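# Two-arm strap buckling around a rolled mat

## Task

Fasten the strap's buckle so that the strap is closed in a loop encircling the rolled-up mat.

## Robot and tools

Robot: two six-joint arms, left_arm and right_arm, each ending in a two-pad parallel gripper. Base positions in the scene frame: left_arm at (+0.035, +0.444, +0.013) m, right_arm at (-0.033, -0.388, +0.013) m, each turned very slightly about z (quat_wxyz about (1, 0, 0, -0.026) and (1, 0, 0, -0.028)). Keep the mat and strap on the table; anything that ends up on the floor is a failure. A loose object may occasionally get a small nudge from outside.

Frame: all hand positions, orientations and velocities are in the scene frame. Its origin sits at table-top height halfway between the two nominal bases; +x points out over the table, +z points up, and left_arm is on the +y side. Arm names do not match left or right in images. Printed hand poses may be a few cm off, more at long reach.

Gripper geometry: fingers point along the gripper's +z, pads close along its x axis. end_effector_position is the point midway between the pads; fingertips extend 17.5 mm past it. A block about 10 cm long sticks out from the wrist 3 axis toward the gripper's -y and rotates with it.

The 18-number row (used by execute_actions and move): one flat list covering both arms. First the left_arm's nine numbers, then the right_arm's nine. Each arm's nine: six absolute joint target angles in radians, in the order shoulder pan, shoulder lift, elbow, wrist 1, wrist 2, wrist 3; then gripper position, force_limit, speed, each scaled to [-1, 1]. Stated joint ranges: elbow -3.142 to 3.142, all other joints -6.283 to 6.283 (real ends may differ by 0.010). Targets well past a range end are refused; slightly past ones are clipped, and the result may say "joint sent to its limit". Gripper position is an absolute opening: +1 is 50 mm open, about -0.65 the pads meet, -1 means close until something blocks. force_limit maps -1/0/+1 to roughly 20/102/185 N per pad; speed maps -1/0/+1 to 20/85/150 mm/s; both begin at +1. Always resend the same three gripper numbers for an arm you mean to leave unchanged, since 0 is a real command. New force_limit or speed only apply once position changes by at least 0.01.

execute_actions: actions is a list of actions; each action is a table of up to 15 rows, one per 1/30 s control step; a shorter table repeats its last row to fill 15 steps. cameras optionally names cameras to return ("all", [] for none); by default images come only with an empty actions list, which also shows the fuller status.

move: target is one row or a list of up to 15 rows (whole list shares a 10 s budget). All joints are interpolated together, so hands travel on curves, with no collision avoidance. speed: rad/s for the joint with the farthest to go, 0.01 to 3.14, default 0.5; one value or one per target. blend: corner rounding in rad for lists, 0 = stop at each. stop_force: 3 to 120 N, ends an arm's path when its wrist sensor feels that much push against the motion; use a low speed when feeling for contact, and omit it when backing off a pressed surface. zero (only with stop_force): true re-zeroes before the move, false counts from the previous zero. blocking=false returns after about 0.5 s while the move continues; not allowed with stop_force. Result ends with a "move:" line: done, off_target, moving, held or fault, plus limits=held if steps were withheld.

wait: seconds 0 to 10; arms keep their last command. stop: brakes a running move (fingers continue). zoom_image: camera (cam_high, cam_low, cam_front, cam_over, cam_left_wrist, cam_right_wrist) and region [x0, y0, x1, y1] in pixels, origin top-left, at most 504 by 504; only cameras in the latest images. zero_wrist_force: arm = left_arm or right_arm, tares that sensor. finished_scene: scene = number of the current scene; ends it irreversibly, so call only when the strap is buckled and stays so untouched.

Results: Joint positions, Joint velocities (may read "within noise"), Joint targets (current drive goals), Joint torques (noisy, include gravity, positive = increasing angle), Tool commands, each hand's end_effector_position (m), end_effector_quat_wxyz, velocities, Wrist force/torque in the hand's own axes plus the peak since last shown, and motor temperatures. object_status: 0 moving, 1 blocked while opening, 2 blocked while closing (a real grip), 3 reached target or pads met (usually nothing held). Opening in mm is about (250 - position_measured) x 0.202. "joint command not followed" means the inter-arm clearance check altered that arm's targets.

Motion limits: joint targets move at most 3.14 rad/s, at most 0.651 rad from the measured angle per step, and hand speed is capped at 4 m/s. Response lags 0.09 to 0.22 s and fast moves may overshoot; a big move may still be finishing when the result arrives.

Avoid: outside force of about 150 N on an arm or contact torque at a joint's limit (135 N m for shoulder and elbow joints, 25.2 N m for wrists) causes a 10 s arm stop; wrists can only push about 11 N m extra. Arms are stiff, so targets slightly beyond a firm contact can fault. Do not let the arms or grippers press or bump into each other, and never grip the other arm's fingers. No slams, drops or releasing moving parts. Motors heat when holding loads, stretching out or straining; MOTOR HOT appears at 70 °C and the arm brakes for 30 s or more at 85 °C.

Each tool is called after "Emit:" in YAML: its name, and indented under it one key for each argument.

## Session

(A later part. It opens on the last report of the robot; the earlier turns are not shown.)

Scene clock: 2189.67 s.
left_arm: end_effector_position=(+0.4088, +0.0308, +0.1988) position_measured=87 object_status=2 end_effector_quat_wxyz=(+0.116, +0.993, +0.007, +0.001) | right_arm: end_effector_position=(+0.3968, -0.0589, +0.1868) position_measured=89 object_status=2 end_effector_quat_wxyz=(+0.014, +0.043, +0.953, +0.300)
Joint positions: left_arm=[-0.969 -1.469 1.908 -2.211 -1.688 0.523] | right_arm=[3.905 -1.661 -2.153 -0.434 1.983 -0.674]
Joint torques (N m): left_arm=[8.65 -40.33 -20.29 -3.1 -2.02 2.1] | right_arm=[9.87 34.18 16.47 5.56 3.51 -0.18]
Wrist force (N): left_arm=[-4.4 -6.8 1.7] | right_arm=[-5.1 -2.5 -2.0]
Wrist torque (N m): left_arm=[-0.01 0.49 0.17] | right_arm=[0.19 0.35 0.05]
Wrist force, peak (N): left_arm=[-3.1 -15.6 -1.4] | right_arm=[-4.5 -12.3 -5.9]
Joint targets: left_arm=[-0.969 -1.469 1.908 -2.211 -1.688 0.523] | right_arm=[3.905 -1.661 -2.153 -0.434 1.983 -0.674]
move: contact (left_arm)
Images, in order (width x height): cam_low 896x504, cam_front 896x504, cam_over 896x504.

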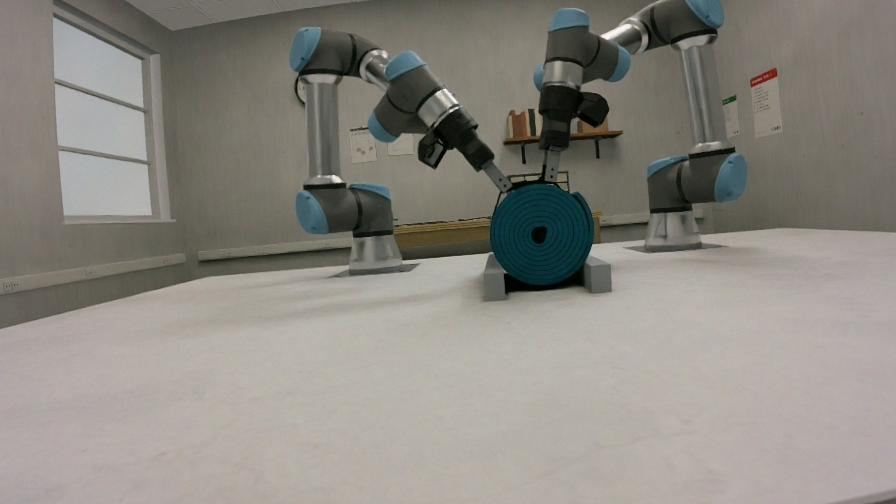

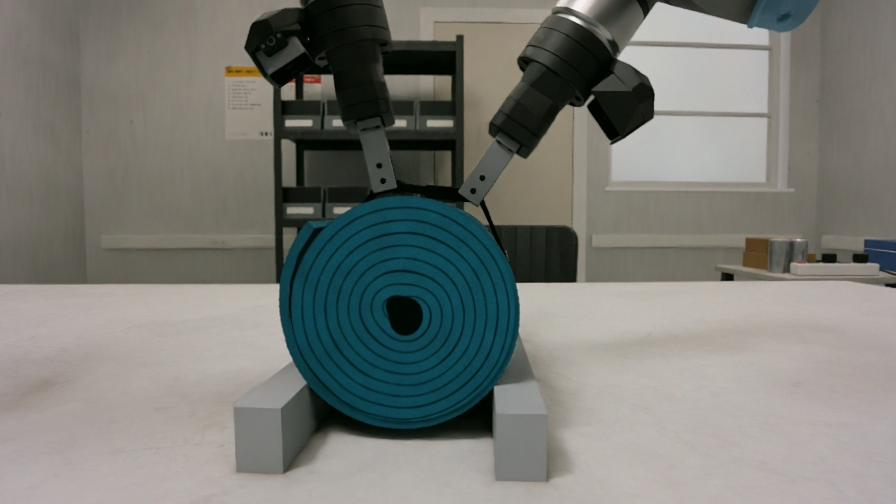

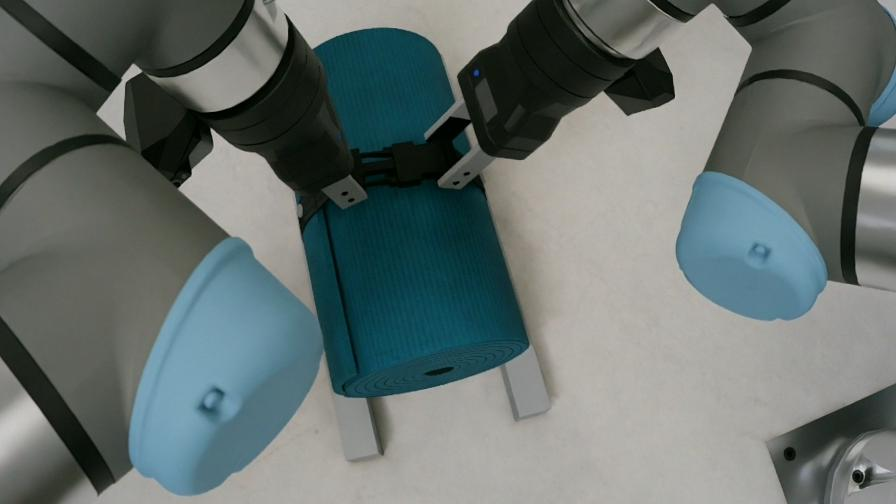

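Emit:
move:
  target:
    - [-0.9704, -1.4704, 1.9095, -2.2114, -1.6877, 0.5216, -1, 0, -0.8, 3.9054, -1.6608, -2.1527, -0.4343, 1.9830, -0.6743, -1, 0.1, -0.8]
    - [-0.9940, -1.4339, 1.8758, -2.2161, -1.6833, 0.4985, -1, 0, -0.8, 3.9054, -1.6608, -2.1527, -0.4343, 1.9830, -0.6743, -1, 0.1, -0.8]
  speed: 0.03
  stop_force: 35
  zero: false
  cameras: ["cam_over", "cam_front", "cam_low"]

Emit:
zoom_image:
  camera: "cam_over"
  region: [350, 130, 440, 195]

Emit:
zoom_image:
  camera: "cam_front"
  region: [370, 170, 470, 220]

Scene clock: 2203.60 s.
left_arm: end_effector_position=(+0.4072, +0.0093, +0.1965) position_measured=87 object_status=2 end_effector_quat_wxyz=(+0.116, +0.993, +0.007, +0.001) | right_arm: end_effector_position=(+0.3968, -0.0589, +0.1868) position_measured=89 object_status=2 end_effector_quat_wxyz=(+0.014, +0.043, +0.953, +0.300)
Joint positions: left_arm=[-0.994 -1.434 1.876 -2.216 -1.683 0.499] | right_arm=[3.905 -1.661 -2.153 -0.434 1.983 -0.674]
Joint torques (N m): left_arm=[10.47 -42.39 -31.27 -13.53 2.79 1.76] | right_arm=[20.86 32.12 24.79 4.24 10.54 -0.07]
Wrist force (N): left_arm=[-24.1 -28.0 -2.4] | right_arm=[-26.0 -17.3 -9.1]
Wrist torque (N m): left_arm=[-0.24 0.14 0.85] | right_arm=[-0.13 -0.17 0.50]
Wrist force, peak (N): left_arm=[-24.6 -30.7 -3.0] | right_arm=[-26.5 -19.8 -10.4]
Joint targets: left_arm=[-0.994 -1.434 1.876 -2.216 -1.683 0.499] | right_arm=[3.905 -1.661 -2.153 -0.434 1.983 -0.674]
move: done
Images, in order (width x height): cam_low 896x504, cam_front 896x504, cam_over 896x504.

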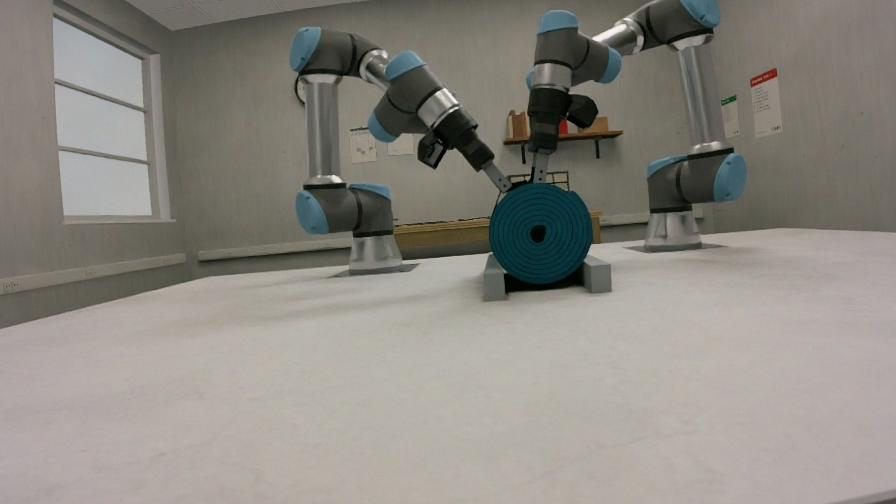

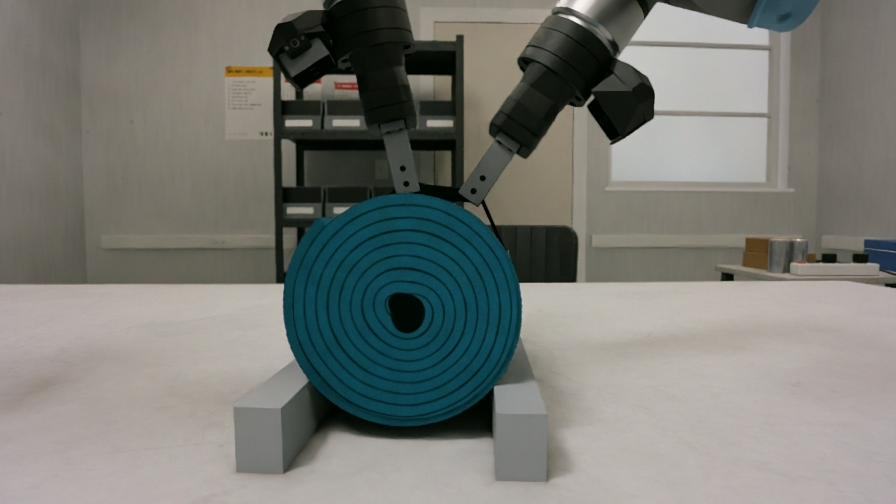

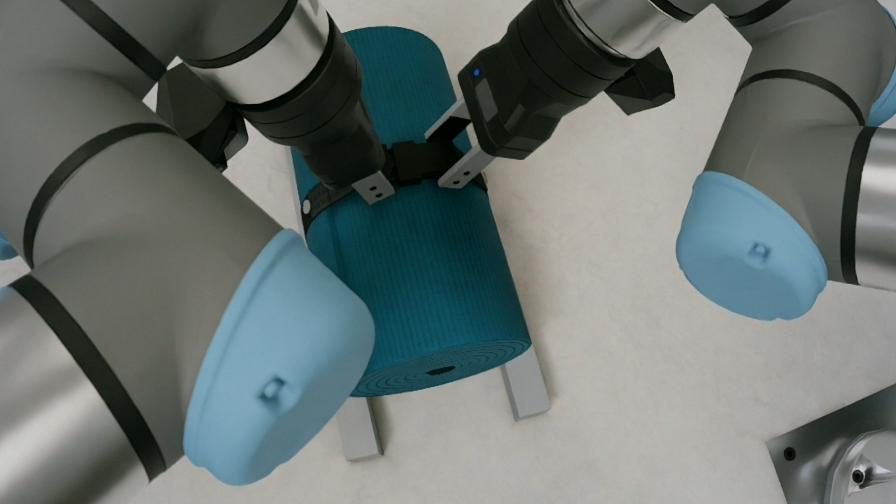

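Scaled by 5.600.

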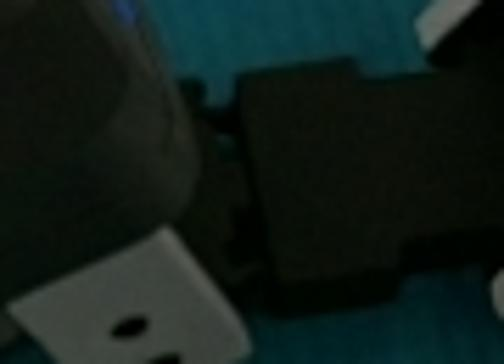

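Scaled by 5.040.

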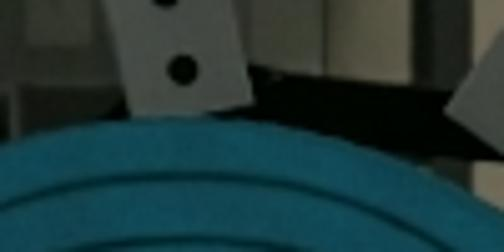

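Emit:
move:
  target: [-0.9966, -1.4364, 1.8787, -2.2168, -1.6828, 0.4960, -1, 0, -0.8, 3.9054, -1.6608, -2.1527, -0.4343, 1.9830, -0.6743, -1, 0.1, -0.8]
  speed: 0.03

Scene clock: 2211.67 s.
left_arm: end_effector_position=(+0.4057, +0.0094, +0.1965) position_measured=87 object_status=2 end_effector_quat_wxyz=(+0.116, +0.993, +0.007, +0.001) | right_arm: end_effector_position=(+0.3968, -0.0588, +0.1868) position_measured=89 object_status=2 end_effector_quat_wxyz=(+0.014, +0.043, +0.953, +0.300)
Joint positions: left_arm=[-0.997 -1.436 1.879 -2.217 -1.683 0.496] | right_arm=[3.905 -1.661 -2.153 -0.434 1.983 -0.674]
Joint torques (N m): left_arm=[-13.28 -39.8 -27.45 -9.97 -2.19 -2.07] | right_arm=[10.99 27.2 26.78 4.95 4.43 -0.02]
Wrist force (N): left_arm=[-2.8 -22.1 0.6] | right_arm=[-5.5 -13.0 -8.2]
Wrist torque (N m): left_arm=[-0.16 0.45 0.22] | right_arm=[-0.15 0.39 -0.02]
Wrist force, peak (N): left_arm=[-24.7 -28.4 -2.5] | right_arm=[-26.6 -17.8 -9.2]
Joint targets: left_arm=[-0.997 -1.436 1.879 -2.217 -1.683 0.496] | right_arm=[3.905 -1.661 -2.153 -0.434 1.983 -0.674]
move: done

Emit:
move:
  target: [-1.0036, -1.4270, 1.8699, -2.2184, -1.6814, 0.4888, -1, 0, -0.8, 3.9054, -1.6608, -2.1527, -0.4343, 1.9830, -0.6743, -1, 0.1, -0.8]
  speed: 0.02
  stop_force: 55
  zero: false
  cameras: ["cam_over", "cam_front", "cam_low"]

Emit:
zoom_image:
  camera: "cam_over"
  region: [370, 135, 440, 195]

Emit:
zoom_image:
  camera: "cam_front"
  region: [390, 170, 470, 220]

Scene clock: 2218.80 s.
left_arm: end_effector_position=(+0.4051, +0.0043, +0.1958) position_measured=87 object_status=2 end_effector_quat_wxyz=(+0.116, +0.993, +0.008, +0.001) | right_arm: end_effector_position=(+0.3968, -0.0589, +0.1868) position_measured=89 object_status=2 end_effector_quat_wxyz=(+0.014, +0.043, +0.953, +0.300)
Joint positions: left_arm=[-1.003 -1.428 1.871 -2.218 -1.681 0.49] | right_arm=[3.905 -1.661 -2.153 -0.434 1.983 -0.674]
Joint torques (N m): left_arm=[-12.82 -41.64 -34.77 -13.98 -9.13 2.27] | right_arm=[28.08 21.66 45.88 11.34 11.11 0.12]
Wrist force (N): left_arm=[0.7 -57.1 -11.4] | right_arm=[-6.2 -42.2 -27.0]
Wrist torque (N m): left_arm=[-0.06 0.37 0.21] | right_arm=[0.32 0.30 -0.06]
Wrist force, peak (N): left_arm=[2.5 -61.4 -14.7] | right_arm=[-4.4 -44.9 -30.3]
Joint targets: left_arm=[-1.003 -1.428 1.871 -2.218 -1.681 0.490] | right_arm=[3.905 -1.661 -2.153 -0.434 1.983 -0.674]
move: contact (left_arm)
Images, in order (width x height): cam_low 896x504, cam_front 896x504, cam_over 896x504.

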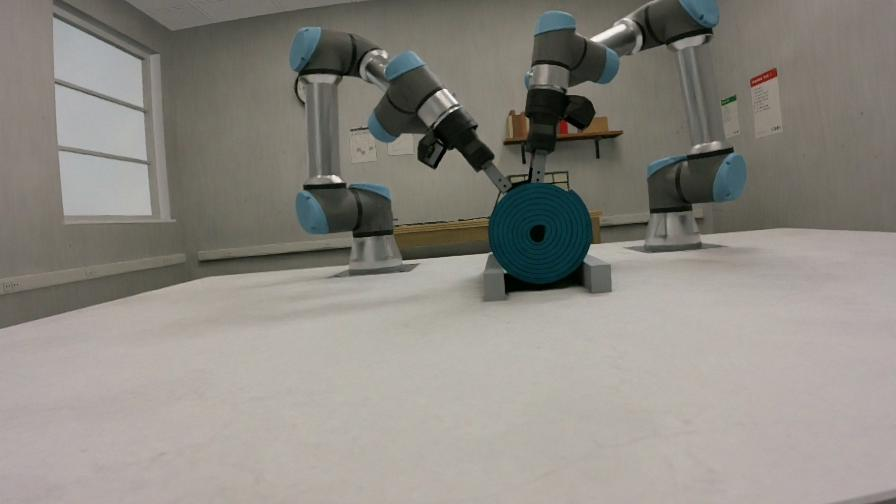

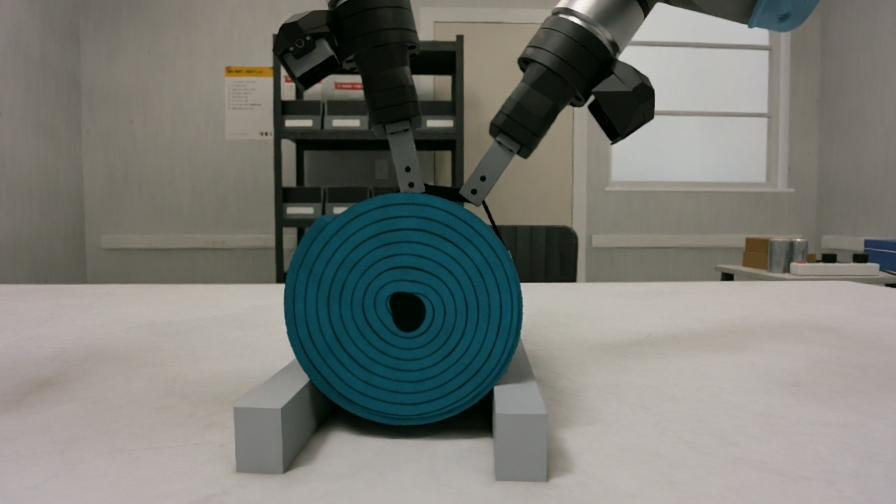

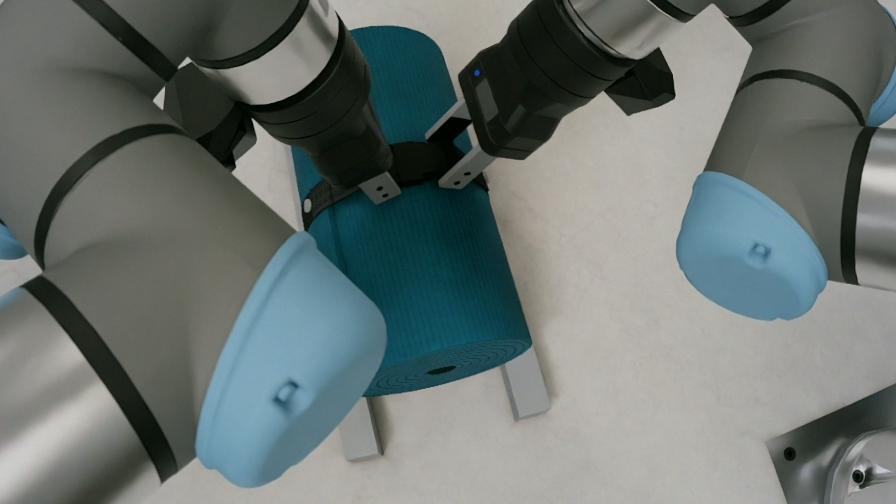

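Scaled by 7.200.

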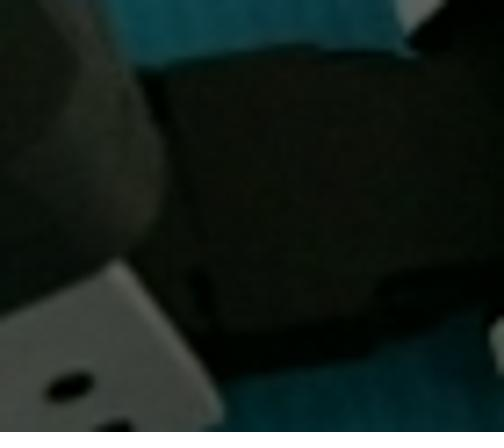

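Scaled by 6.300.

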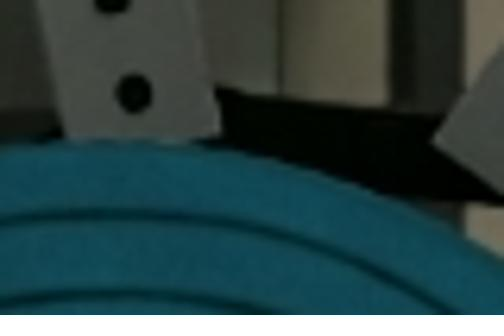

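Emit:
zoom_image:
  camera: "cam_over"
  region: [390, 135, 440, 170]

Emit:
zoom_image:
  camera: "cam_over"
  region: [390, 160, 450, 195]

Emit:
move:
  target: [-1.0012, -1.4310, 1.8739, -2.2178, -1.6818, 0.4912, -1, 0, -0.8, 3.9054, -1.6608, -2.1527, -0.4343, 1.9830, -0.6743, -1, 0.1, -0.8]
  speed: 0.02

Scaled by 10.080.

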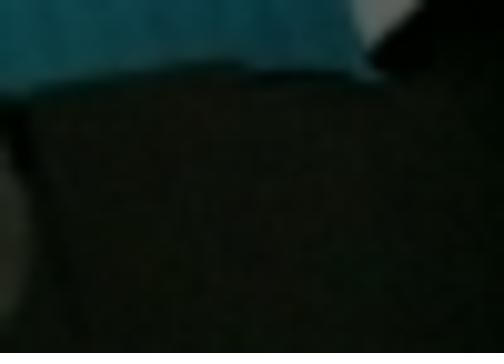

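Scaled by 8.400.

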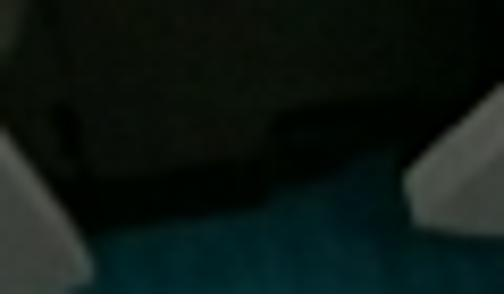

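Scene clock: 2227.33 s.
left_arm: end_effector_position=(+0.4049, +0.0057, +0.1961) position_measured=87 object_status=2 end_effector_quat_wxyz=(+0.116, +0.993, +0.007, +0.001) | right_arm: end_effector_position=(+0.3968, -0.0588, +0.1869) position_measured=89 object_status=2 end_effector_quat_wxyz=(+0.014, +0.043, +0.953, +0.301)
Joint positions: left_arm=[-1.001 -1.431 1.874 -2.218 -1.682 0.491] | right_arm=[3.906 -1.661 -2.153 -0.434 1.983 -0.674]
Joint torques (N m): left_arm=[0.45 -41.36 -26.55 -9.32 -4.69 2.14] | right_arm=[9.69 17.11 32.68 6.25 3.89 0.33]
Wrist force (N): left_arm=[1.3 -24.4 0.6] | right_arm=[-1.3 -15.2 -10.1]
Wrist torque (N m): left_arm=[-0.13 0.47 0.00] | right_arm=[-0.21 0.40 -0.19]
Wrist force, peak (N): left_arm=[0.7 -57.2 -11.6] | right_arm=[-6.2 -42.6 -27.0]
Joint targets: left_arm=[-1.001 -1.431 1.874 -2.218 -1.682 0.491] | right_arm=[3.905 -1.661 -2.153 -0.434 1.983 -0.674]
move: done

Emit:
move:
  target: [-0.9992, -1.4340, 1.8769, -2.2174, -1.6822, 0.4932, -1, 0, -0.8, 3.9054, -1.6608, -2.1527, -0.4343, 1.9830, -0.6743, -1, 0.1, -0.8]
  speed: 0.02
  cameras: ["cam_over"]

Emit:
zoom_image:
  camera: "cam_over"
  region: [370, 135, 440, 195]

Scene clock: 2236.13 s.
left_arm: end_effector_position=(+0.4050, +0.0076, +0.1962) position_measured=87 object_status=2 end_effector_quat_wxyz=(+0.116, +0.993, +0.007, +0.001) | right_arm: end_effector_position=(+0.3968, -0.0589, +0.1868) position_measured=89 object_status=2 end_effector_quat_wxyz=(+0.014, +0.043, +0.953, +0.300)
Joint positions: left_arm=[-0.999 -1.434 1.877 -2.217 -1.682 0.493] | right_arm=[3.905 -1.661 -2.153 -0.434 1.983 -0.674]
Joint torques (N m): left_arm=[15.22 -42.87 -17.81 0.26 0.88 2.01] | right_arm=[-1.78 16.46 17.67 0.79 0.01 0.33]
Wrist force (N): left_arm=[-2.5 13.7 13.1] | right_arm=[-1.4 22.9 8.6]
Wrist torque (N m): left_arm=[0.13 0.51 -0.07] | right_arm=[0.44 0.42 -0.11]
Wrist force, peak (N): left_arm=[1.3 -24.5 0.7] | right_arm=[-1.6 23.0 8.4]
Joint targets: left_arm=[-0.999 -1.434 1.877 -2.217 -1.682 0.493] | right_arm=[3.905 -1.661 -2.153 -0.434 1.983 -0.674]
move: done
Images, in order (width x height): cam_over 896x504.

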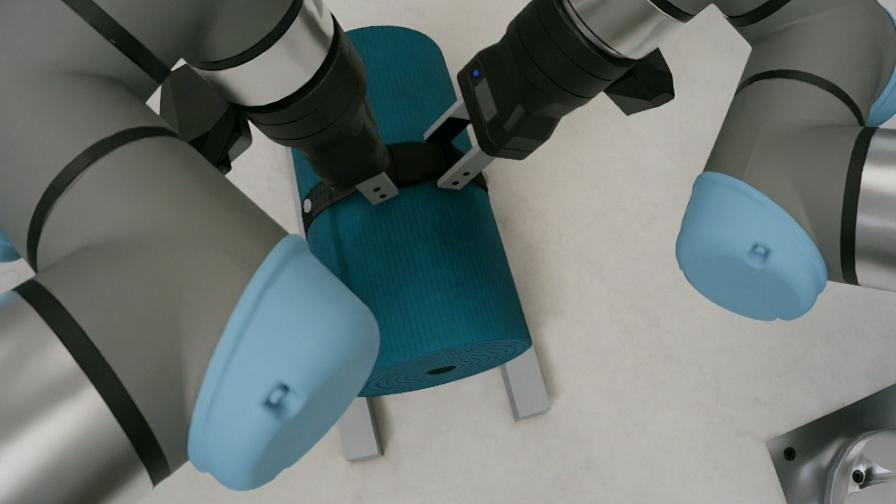

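Scaled by 7.200.

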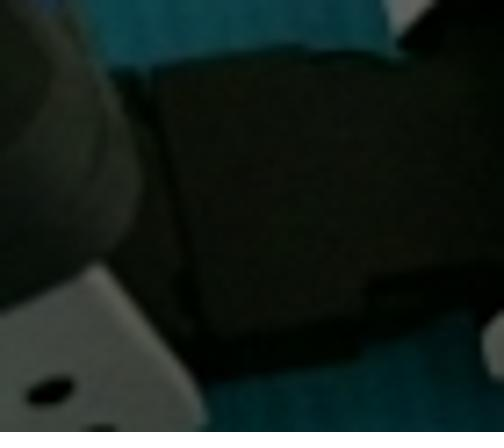

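Emit:
move:
  target: [-0.9999, -1.4328, 1.8758, -2.2176, -1.6820, 0.4924, -1, 0, -0.8, 3.9054, -1.6608, -2.1527, -0.4343, 1.9830, -0.6743, -1, 0.1, -0.8]
  speed: 0.02
  cameras: ["cam_front", "cam_left_wrist", "cam_right_wrist"]

Scene clock: 2244.33 s.
left_arm: end_effector_position=(+0.4051, +0.0070, +0.1960) position_measured=87 object_status=2 end_effector_quat_wxyz=(+0.116, +0.993, +0.008, +0.001) | right_arm: end_effector_position=(+0.3968, -0.0589, +0.1868) position_measured=89 object_status=2 end_effector_quat_wxyz=(+0.014, +0.043, +0.953, +0.300)
Joint positions: left_arm=[-1 -1.433 1.876 -2.217 -1.682 0.492] | right_arm=[3.905 -1.661 -2.153 -0.434 1.983 -0.674]
Joint torques (N m): left_arm=[-6.25 -29.95 -33.24 -6.16 1.2 -2.57] | right_arm=[-8.45 16.23 17.4 1.9 0.11 0.42]
Wrist force (N): left_arm=[-2.7 -0.3 7.8] | right_arm=[-3.3 9.9 2.5]
Wrist torque (N m): left_arm=[-0.10 0.36 0.04] | right_arm=[0.31 0.33 -0.09]
Wrist force, peak (N): left_arm=[-3.2 14.8 13.5] | right_arm=[-2.0 23.8 9.0]
Joint targets: left_arm=[-1.000 -1.433 1.876 -2.218 -1.682 0.492] | right_arm=[3.905 -1.661 -2.153 -0.434 1.983 -0.674]
move: done
Images, in order (width x height): cam_front 896x504, cam_left_wrist 896x504, cam_right_wrist 896x504.

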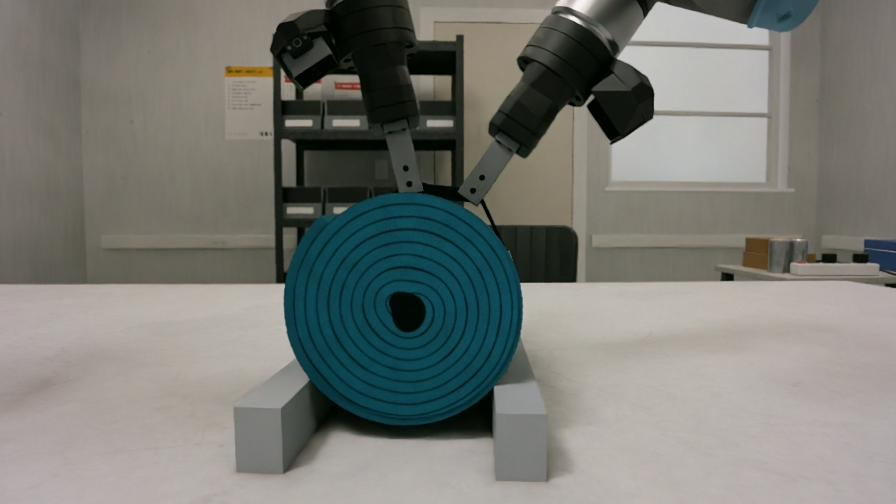

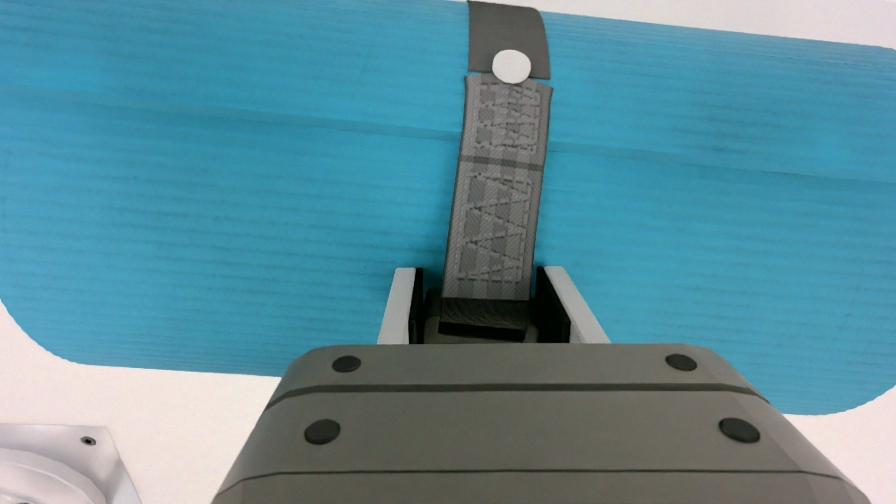

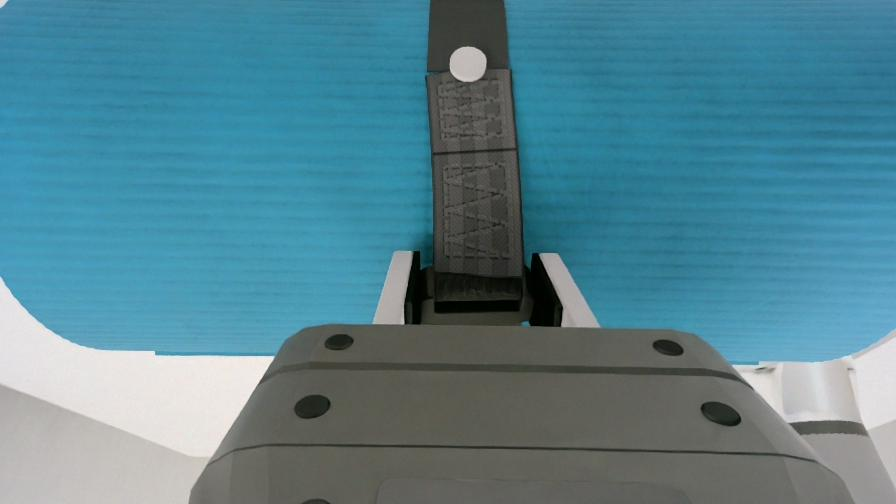

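Emit:
move:
  target: [-0.9999, -1.4328, 1.8758, -2.2176, -1.6820, 0.4924, 1, 0, -1, 3.9054, -1.6608, -2.1527, -0.4343, 1.9830, -0.6743, -1, 0.1, -0.8]
  speed: 0.02
  cameras: ["cam_front", "cam_over", "cam_left_wrist", "cam_right_wrist"]

Emit:
zoom_image:
  camera: "cam_over"
  region: [370, 135, 440, 195]

Scene clock: 2249.37 s.
left_arm: end_effector_position=(+0.4051, +0.0070, +0.1961) position_measured=3 object_status=0 end_effector_quat_wxyz=(+0.116, +0.993, +0.008, +0.001) | right_arm: end_effector_position=(+0.3968, -0.0589, +0.1868) position_measured=89 object_status=2 end_effector_quat_wxyz=(+0.014, +0.043, +0.953, +0.300)
Joint positions: left_arm=[-1 -1.433 1.876 -2.218 -1.682 0.492] | right_arm=[3.905 -1.661 -2.153 -0.434 1.983 -0.674]
Joint torques (N m): left_arm=[-5.01 -38 -19.86 -1.47 -0.83 1.91] | right_arm=[3.54 25.4 17.16 3.04 0.15 0.48]
Wrist force (N): left_arm=[-1.0 -0.7 0.1] | right_arm=[-1.3 0.9 7.5]
Wrist torque (N m): left_arm=[-0.07 0.16 -0.07] | right_arm=[0.23 0.10 -0.22]
Wrist force, peak (N): left_arm=[-3.0 -1.6 8.2] | right_arm=[-3.2 9.9 2.4]
Joint targets: left_arm=[-1.000 -1.433 1.876 -2.218 -1.682 0.492] | right_arm=[3.905 -1.661 -2.153 -0.434 1.983 -0.674]
move: done
Images, in order (width x height): cam_front 896x504, cam_over 896x504, cam_left_wrist 896x504, cam_right_wrist 896x504.

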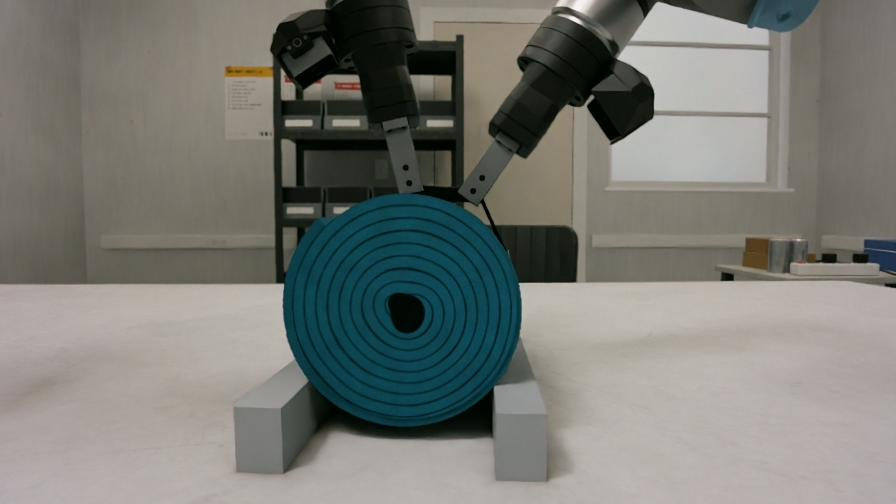

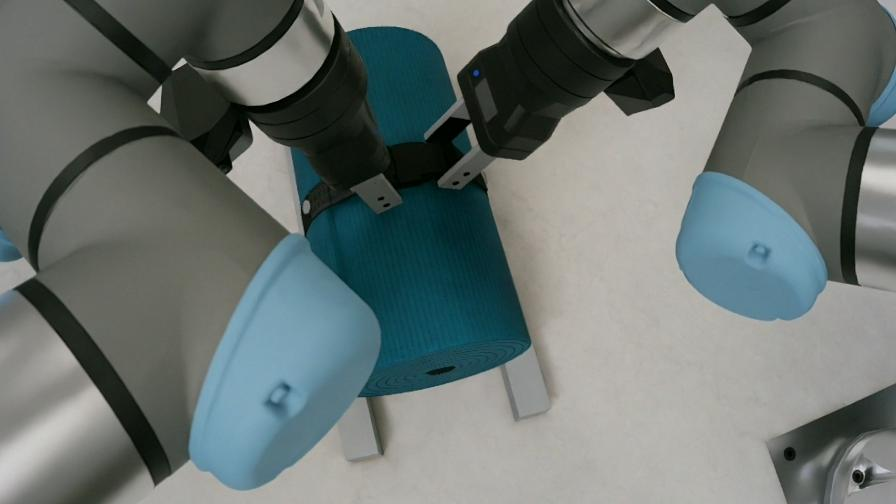

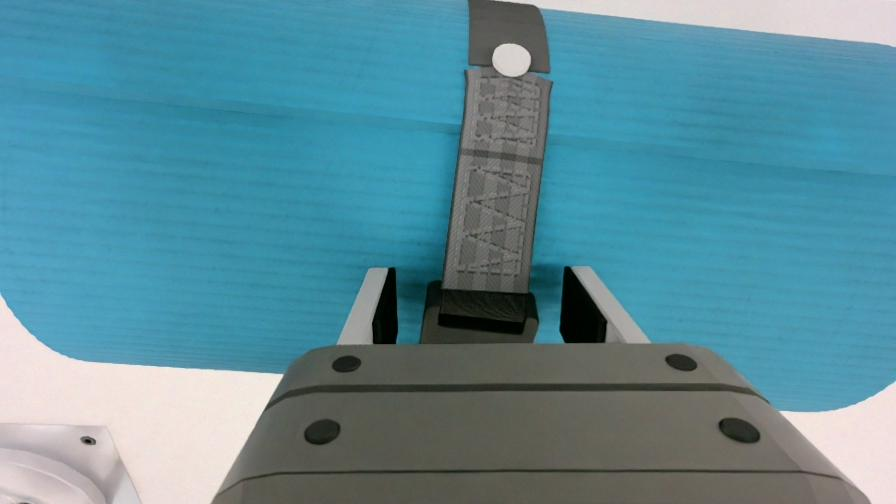

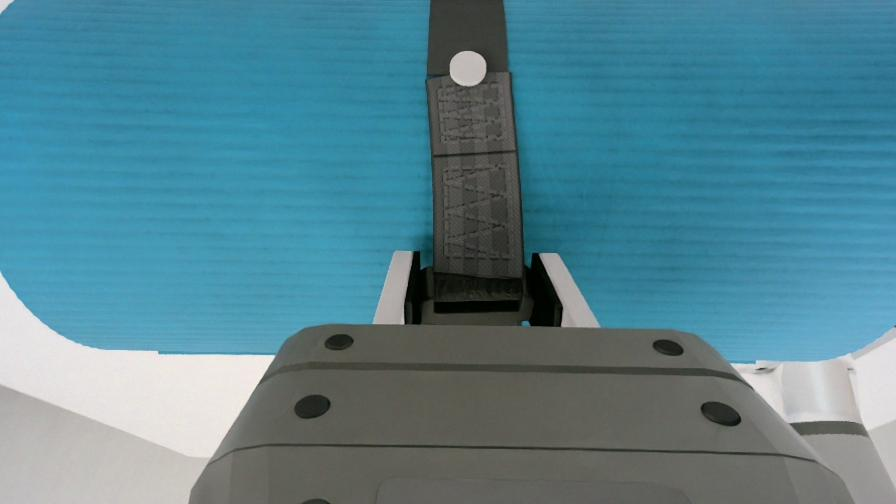

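Scaled by 7.200.

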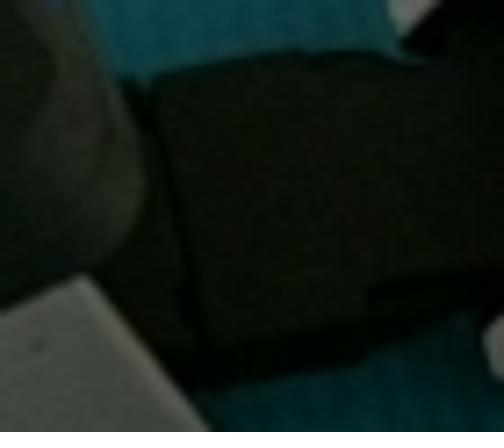

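Emit:
move:
  target:
    - [-0.9815, -1.5275, 1.7671, -2.0124, -1.6858, 0.5109, 1, 0, -1, 3.9054, -1.6608, -2.1527, -0.4343, 1.9830, -0.6743, -1, 0.1, -0.8]
    - [-0.68, -1.65, 1.72, -1.85, -1.6858, 0.5109, 1, 0, -1, 3.9054, -1.6608, -2.1527, -0.4343, 1.9830, -0.6743, -1, 0.1, -0.8]
  speed: [0.08, 0.4]
  cameras: ["cam_front", "cam_over", "cam_low"]

Emit:
zoom_image:
  camera: "cam_over"
  region: [340, 120, 460, 210]

Emit:
zoom_image:
  camera: "cam_front"
  region: [320, 140, 520, 260]

Scene clock: 2266.40 s.
left_arm: end_effector_position=(+0.4828, +0.1807, +0.3404) position_measured=3 object_status=3 end_effector_quat_wxyz=(+0.117, +0.981, +0.156, +0.021) | right_arm: end_effector_position=(+0.3968, -0.0589, +0.1868) position_measured=89 object_status=2 end_effector_quat_wxyz=(+0.014, +0.043, +0.953, +0.300)
Joint positions: left_arm=[-0.68 -1.65 1.72 -1.85 -1.686 0.511] | right_arm=[3.905 -1.661 -2.153 -0.434 1.983 -0.674]
Joint torques (N m): left_arm=[7.82 -20.23 -19.27 -5.22 1.13 -2.5] | right_arm=[4 37.21 17.23 3.01 0.28 0.51]
Wrist force (N): left_arm=[-1.3 -0.6 0.1] | right_arm=[-1.5 1.2 7.3]
Wrist torque (N m): left_arm=[-0.07 0.20 -0.12] | right_arm=[0.26 0.11 -0.22]
Wrist force, peak (N): left_arm=[-3.0 2.0 2.1] | right_arm=[-1.5 0.9 7.7]
Joint targets: left_arm=[-0.680 -1.650 1.720 -1.850 -1.686 0.511] | right_arm=[3.905 -1.661 -2.153 -0.434 1.983 -0.674]
move: done
Images, in order (width x height): cam_low 896x504, cam_front 896x504, cam_over 896x504.

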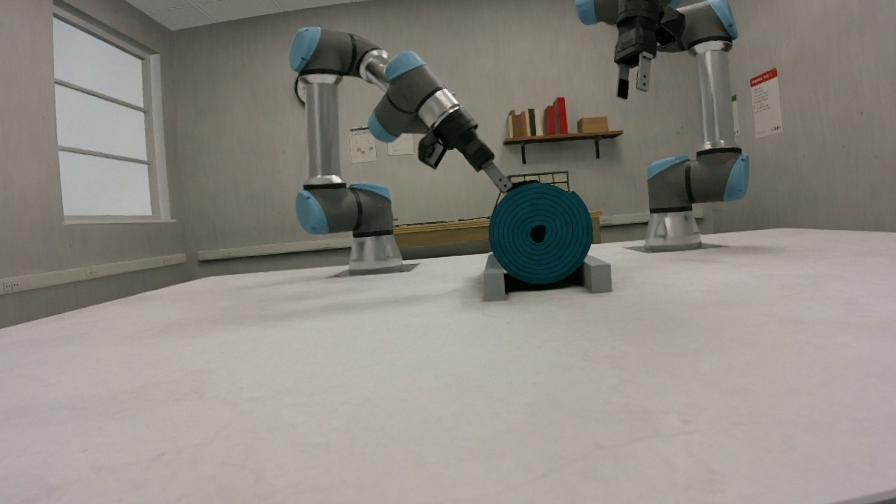

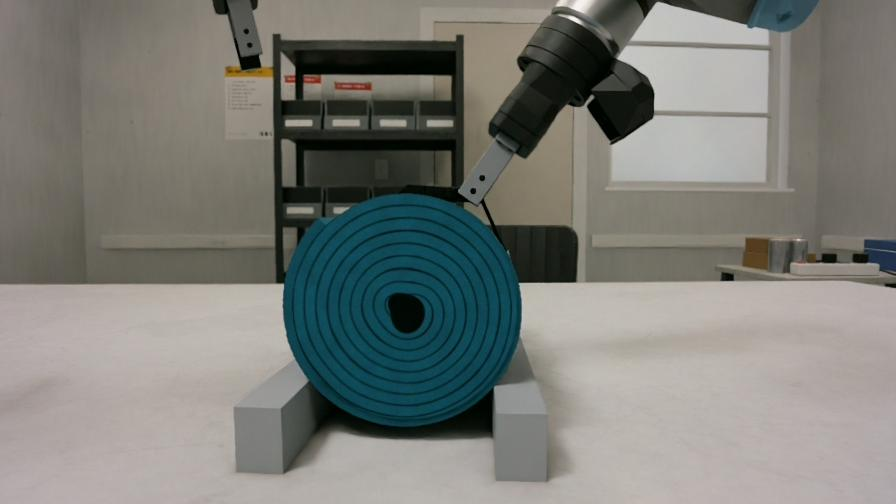

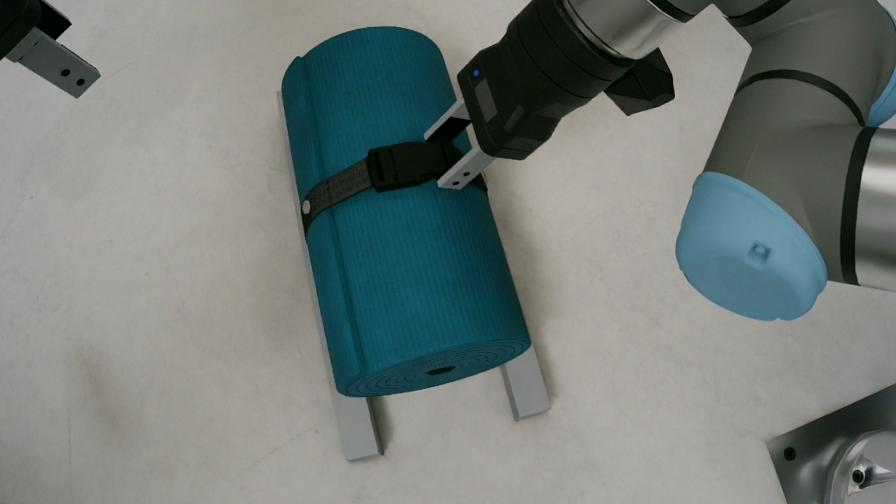

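Scaled by 4.200.

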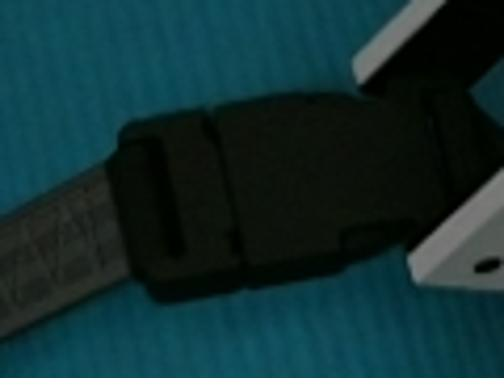

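Scaled by 2.520.

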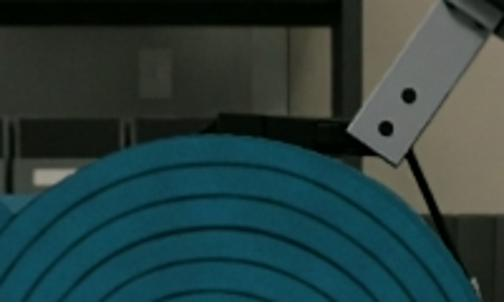

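Emit:
move:
  target: [-0.68, -1.65, 1.72, -1.85, -1.6858, 0.5109, 1, 0, -1, 3.9054, -1.6608, -2.1527, -0.4343, 1.9830, -0.6743, 1, 0.1, -1]
  speed: 0.1
  cameras: ["cam_over", "cam_right_wrist", "cam_front"]

Scene clock: 2270.07 s.
left_arm: end_effector_position=(+0.4828, +0.1808, +0.3404) position_measured=3 object_status=3 end_effector_quat_wxyz=(+0.117, +0.981, +0.156, +0.021) | right_arm: end_effector_position=(+0.3968, -0.0589, +0.1868) position_measured=3 object_status=3 end_effector_quat_wxyz=(+0.014, +0.043, +0.953, +0.300)
Joint positions: left_arm=[-0.68 -1.65 1.72 -1.85 -1.686 0.511] | right_arm=[3.905 -1.661 -2.153 -0.434 1.983 -0.674]
Joint torques (N m): left_arm=[9.03 -16.2 -19.62 -1.77 1.48 -2.41] | right_arm=[3.8 22.52 17.38 3.12 0.19 0.71]
Wrist force (N): left_arm=[-1.3 -0.7 -0.1] | right_arm=[-0.6 0.2 -0.6]
Wrist torque (N m): left_arm=[-0.08 0.21 -0.12] | right_arm=[0.00 0.14 -0.23]
Wrist force, peak (N): left_arm=[-1.5 -0.7 0.0] | right_arm=[-1.3 1.0 7.8]
Joint targets: left_arm=[-0.680 -1.650 1.720 -1.850 -1.686 0.511] | right_arm=[3.905 -1.661 -2.153 -0.434 1.983 -0.674]
move: done
Images, in order (width x height): cam_front 896x504, cam_over 896x504, cam_right_wrist 896x504.

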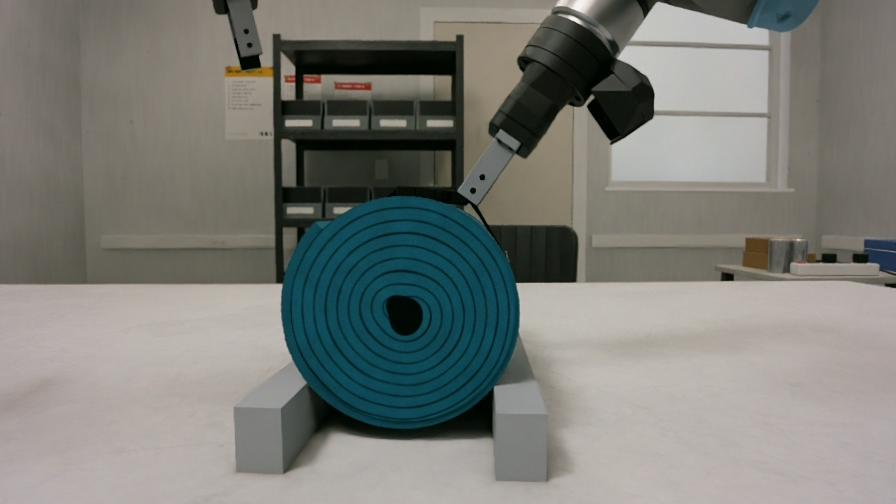

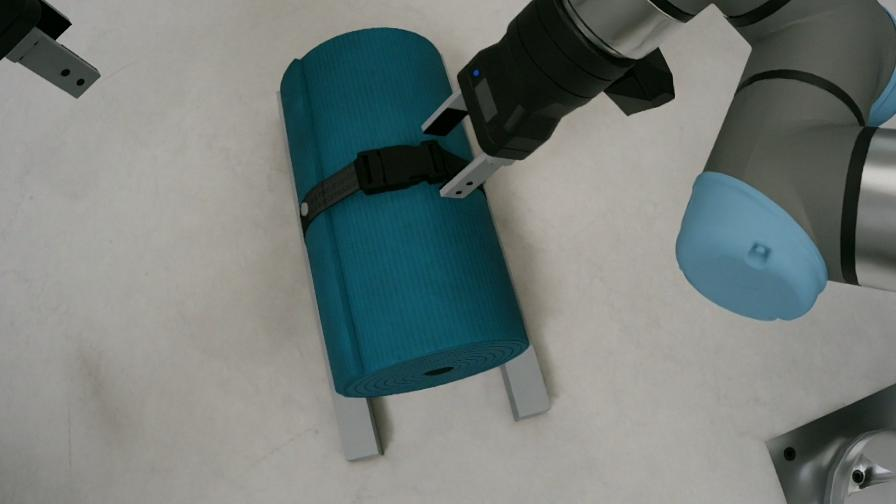

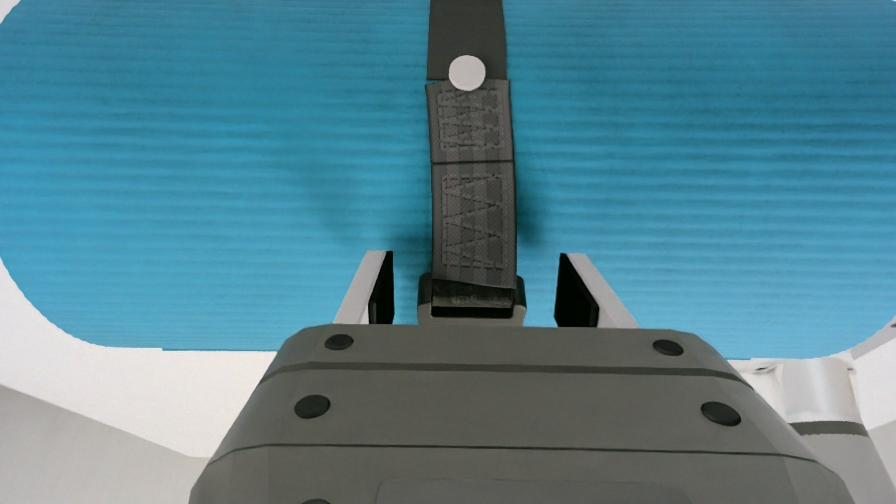

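Emit:
move:
  target: [-0.68, -1.65, 1.72, -1.85, -1.6858, 0.5109, 1, 0, -1, 3.8260, -1.5041, -2.1025, -0.6737, 2.0173, -0.7528, 1, 0.1, -1]
  speed: 0.12
  cameras: ["cam_over", "cam_front"]

Emit:
zoom_image:
  camera: "cam_over"
  region: [340, 120, 480, 215]

Scene clock: 2282.43 s.
left_arm: end_effector_position=(+0.4828, +0.1808, +0.3404) position_measured=3 object_status=3 end_effector_quat_wxyz=(+0.117, +0.981, +0.156, +0.021) | right_arm: end_effector_position=(+0.3925, -0.1051, +0.2531) position_measured=3 object_status=3 end_effector_quat_wxyz=(+0.014, +0.043, +0.953, +0.301) end_effector_velocity=(+0.001, +0.001, -0.001) end_effector_angular_velocity=(-0.001, -0.001, -0.002)
Joint positions: left_arm=[-0.68 -1.65 1.72 -1.85 -1.686 0.511] | right_arm=[3.826 -1.504 -2.102 -0.674 2.017 -0.753]
Joint velocities: left_arm=[within noise] | right_arm=[0.002 -0.003 -0.001 0.006 -0.003 0.003]
Joint torques (N m): left_arm=[10.76 -16.04 -19.38 -1.6 1.35 -2.33] | right_arm=[5.97 8.83 16.83 5.09 1.03 1.1]
Wrist force (N): left_arm=[-1.2 -0.7 0.2] | right_arm=[-0.7 0.1 -0.5]
Wrist torque (N m): left_arm=[-0.08 0.18 -0.12] | right_arm=[0.01 0.14 -0.15]
Wrist force, peak (N): left_arm=[-1.5 -0.8 0.1] | right_arm=[-0.5 0.0 -1.4]
Joint targets: left_arm=[-0.680 -1.650 1.720 -1.850 -1.686 0.511] | right_arm=[3.826 -1.504 -2.102 -0.674 2.017 -0.753]
move: done
Images, in order (width x height): cam_front 896x504, cam_over 896x504.

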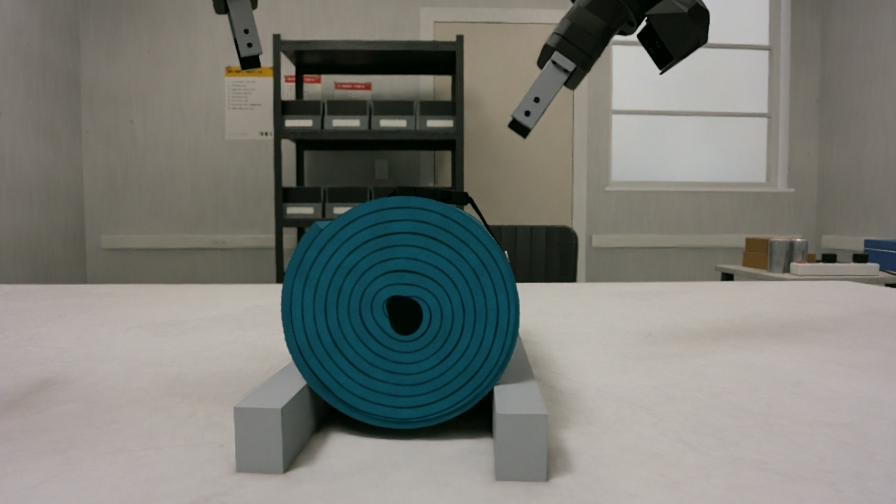

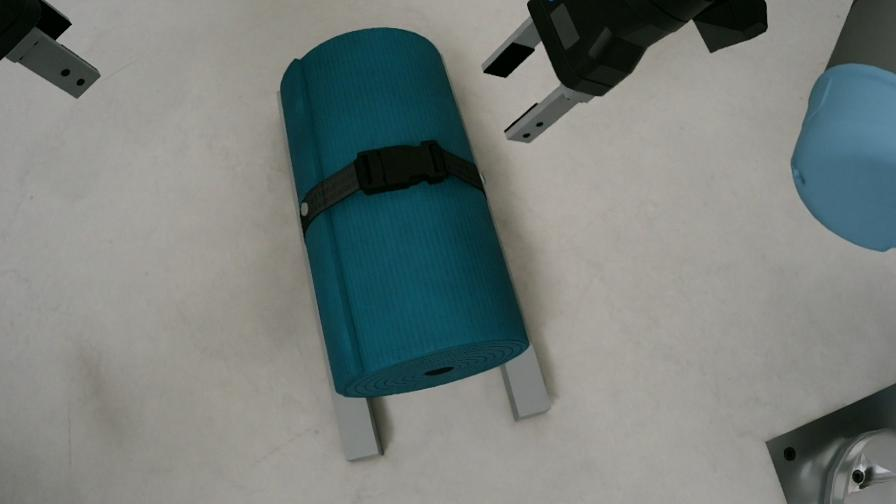

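Scaled by 3.600.

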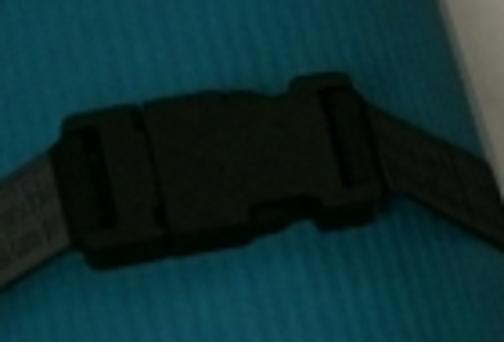

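Emit:
finished_scene:
  scene: 1

The scene is finished: the task was done.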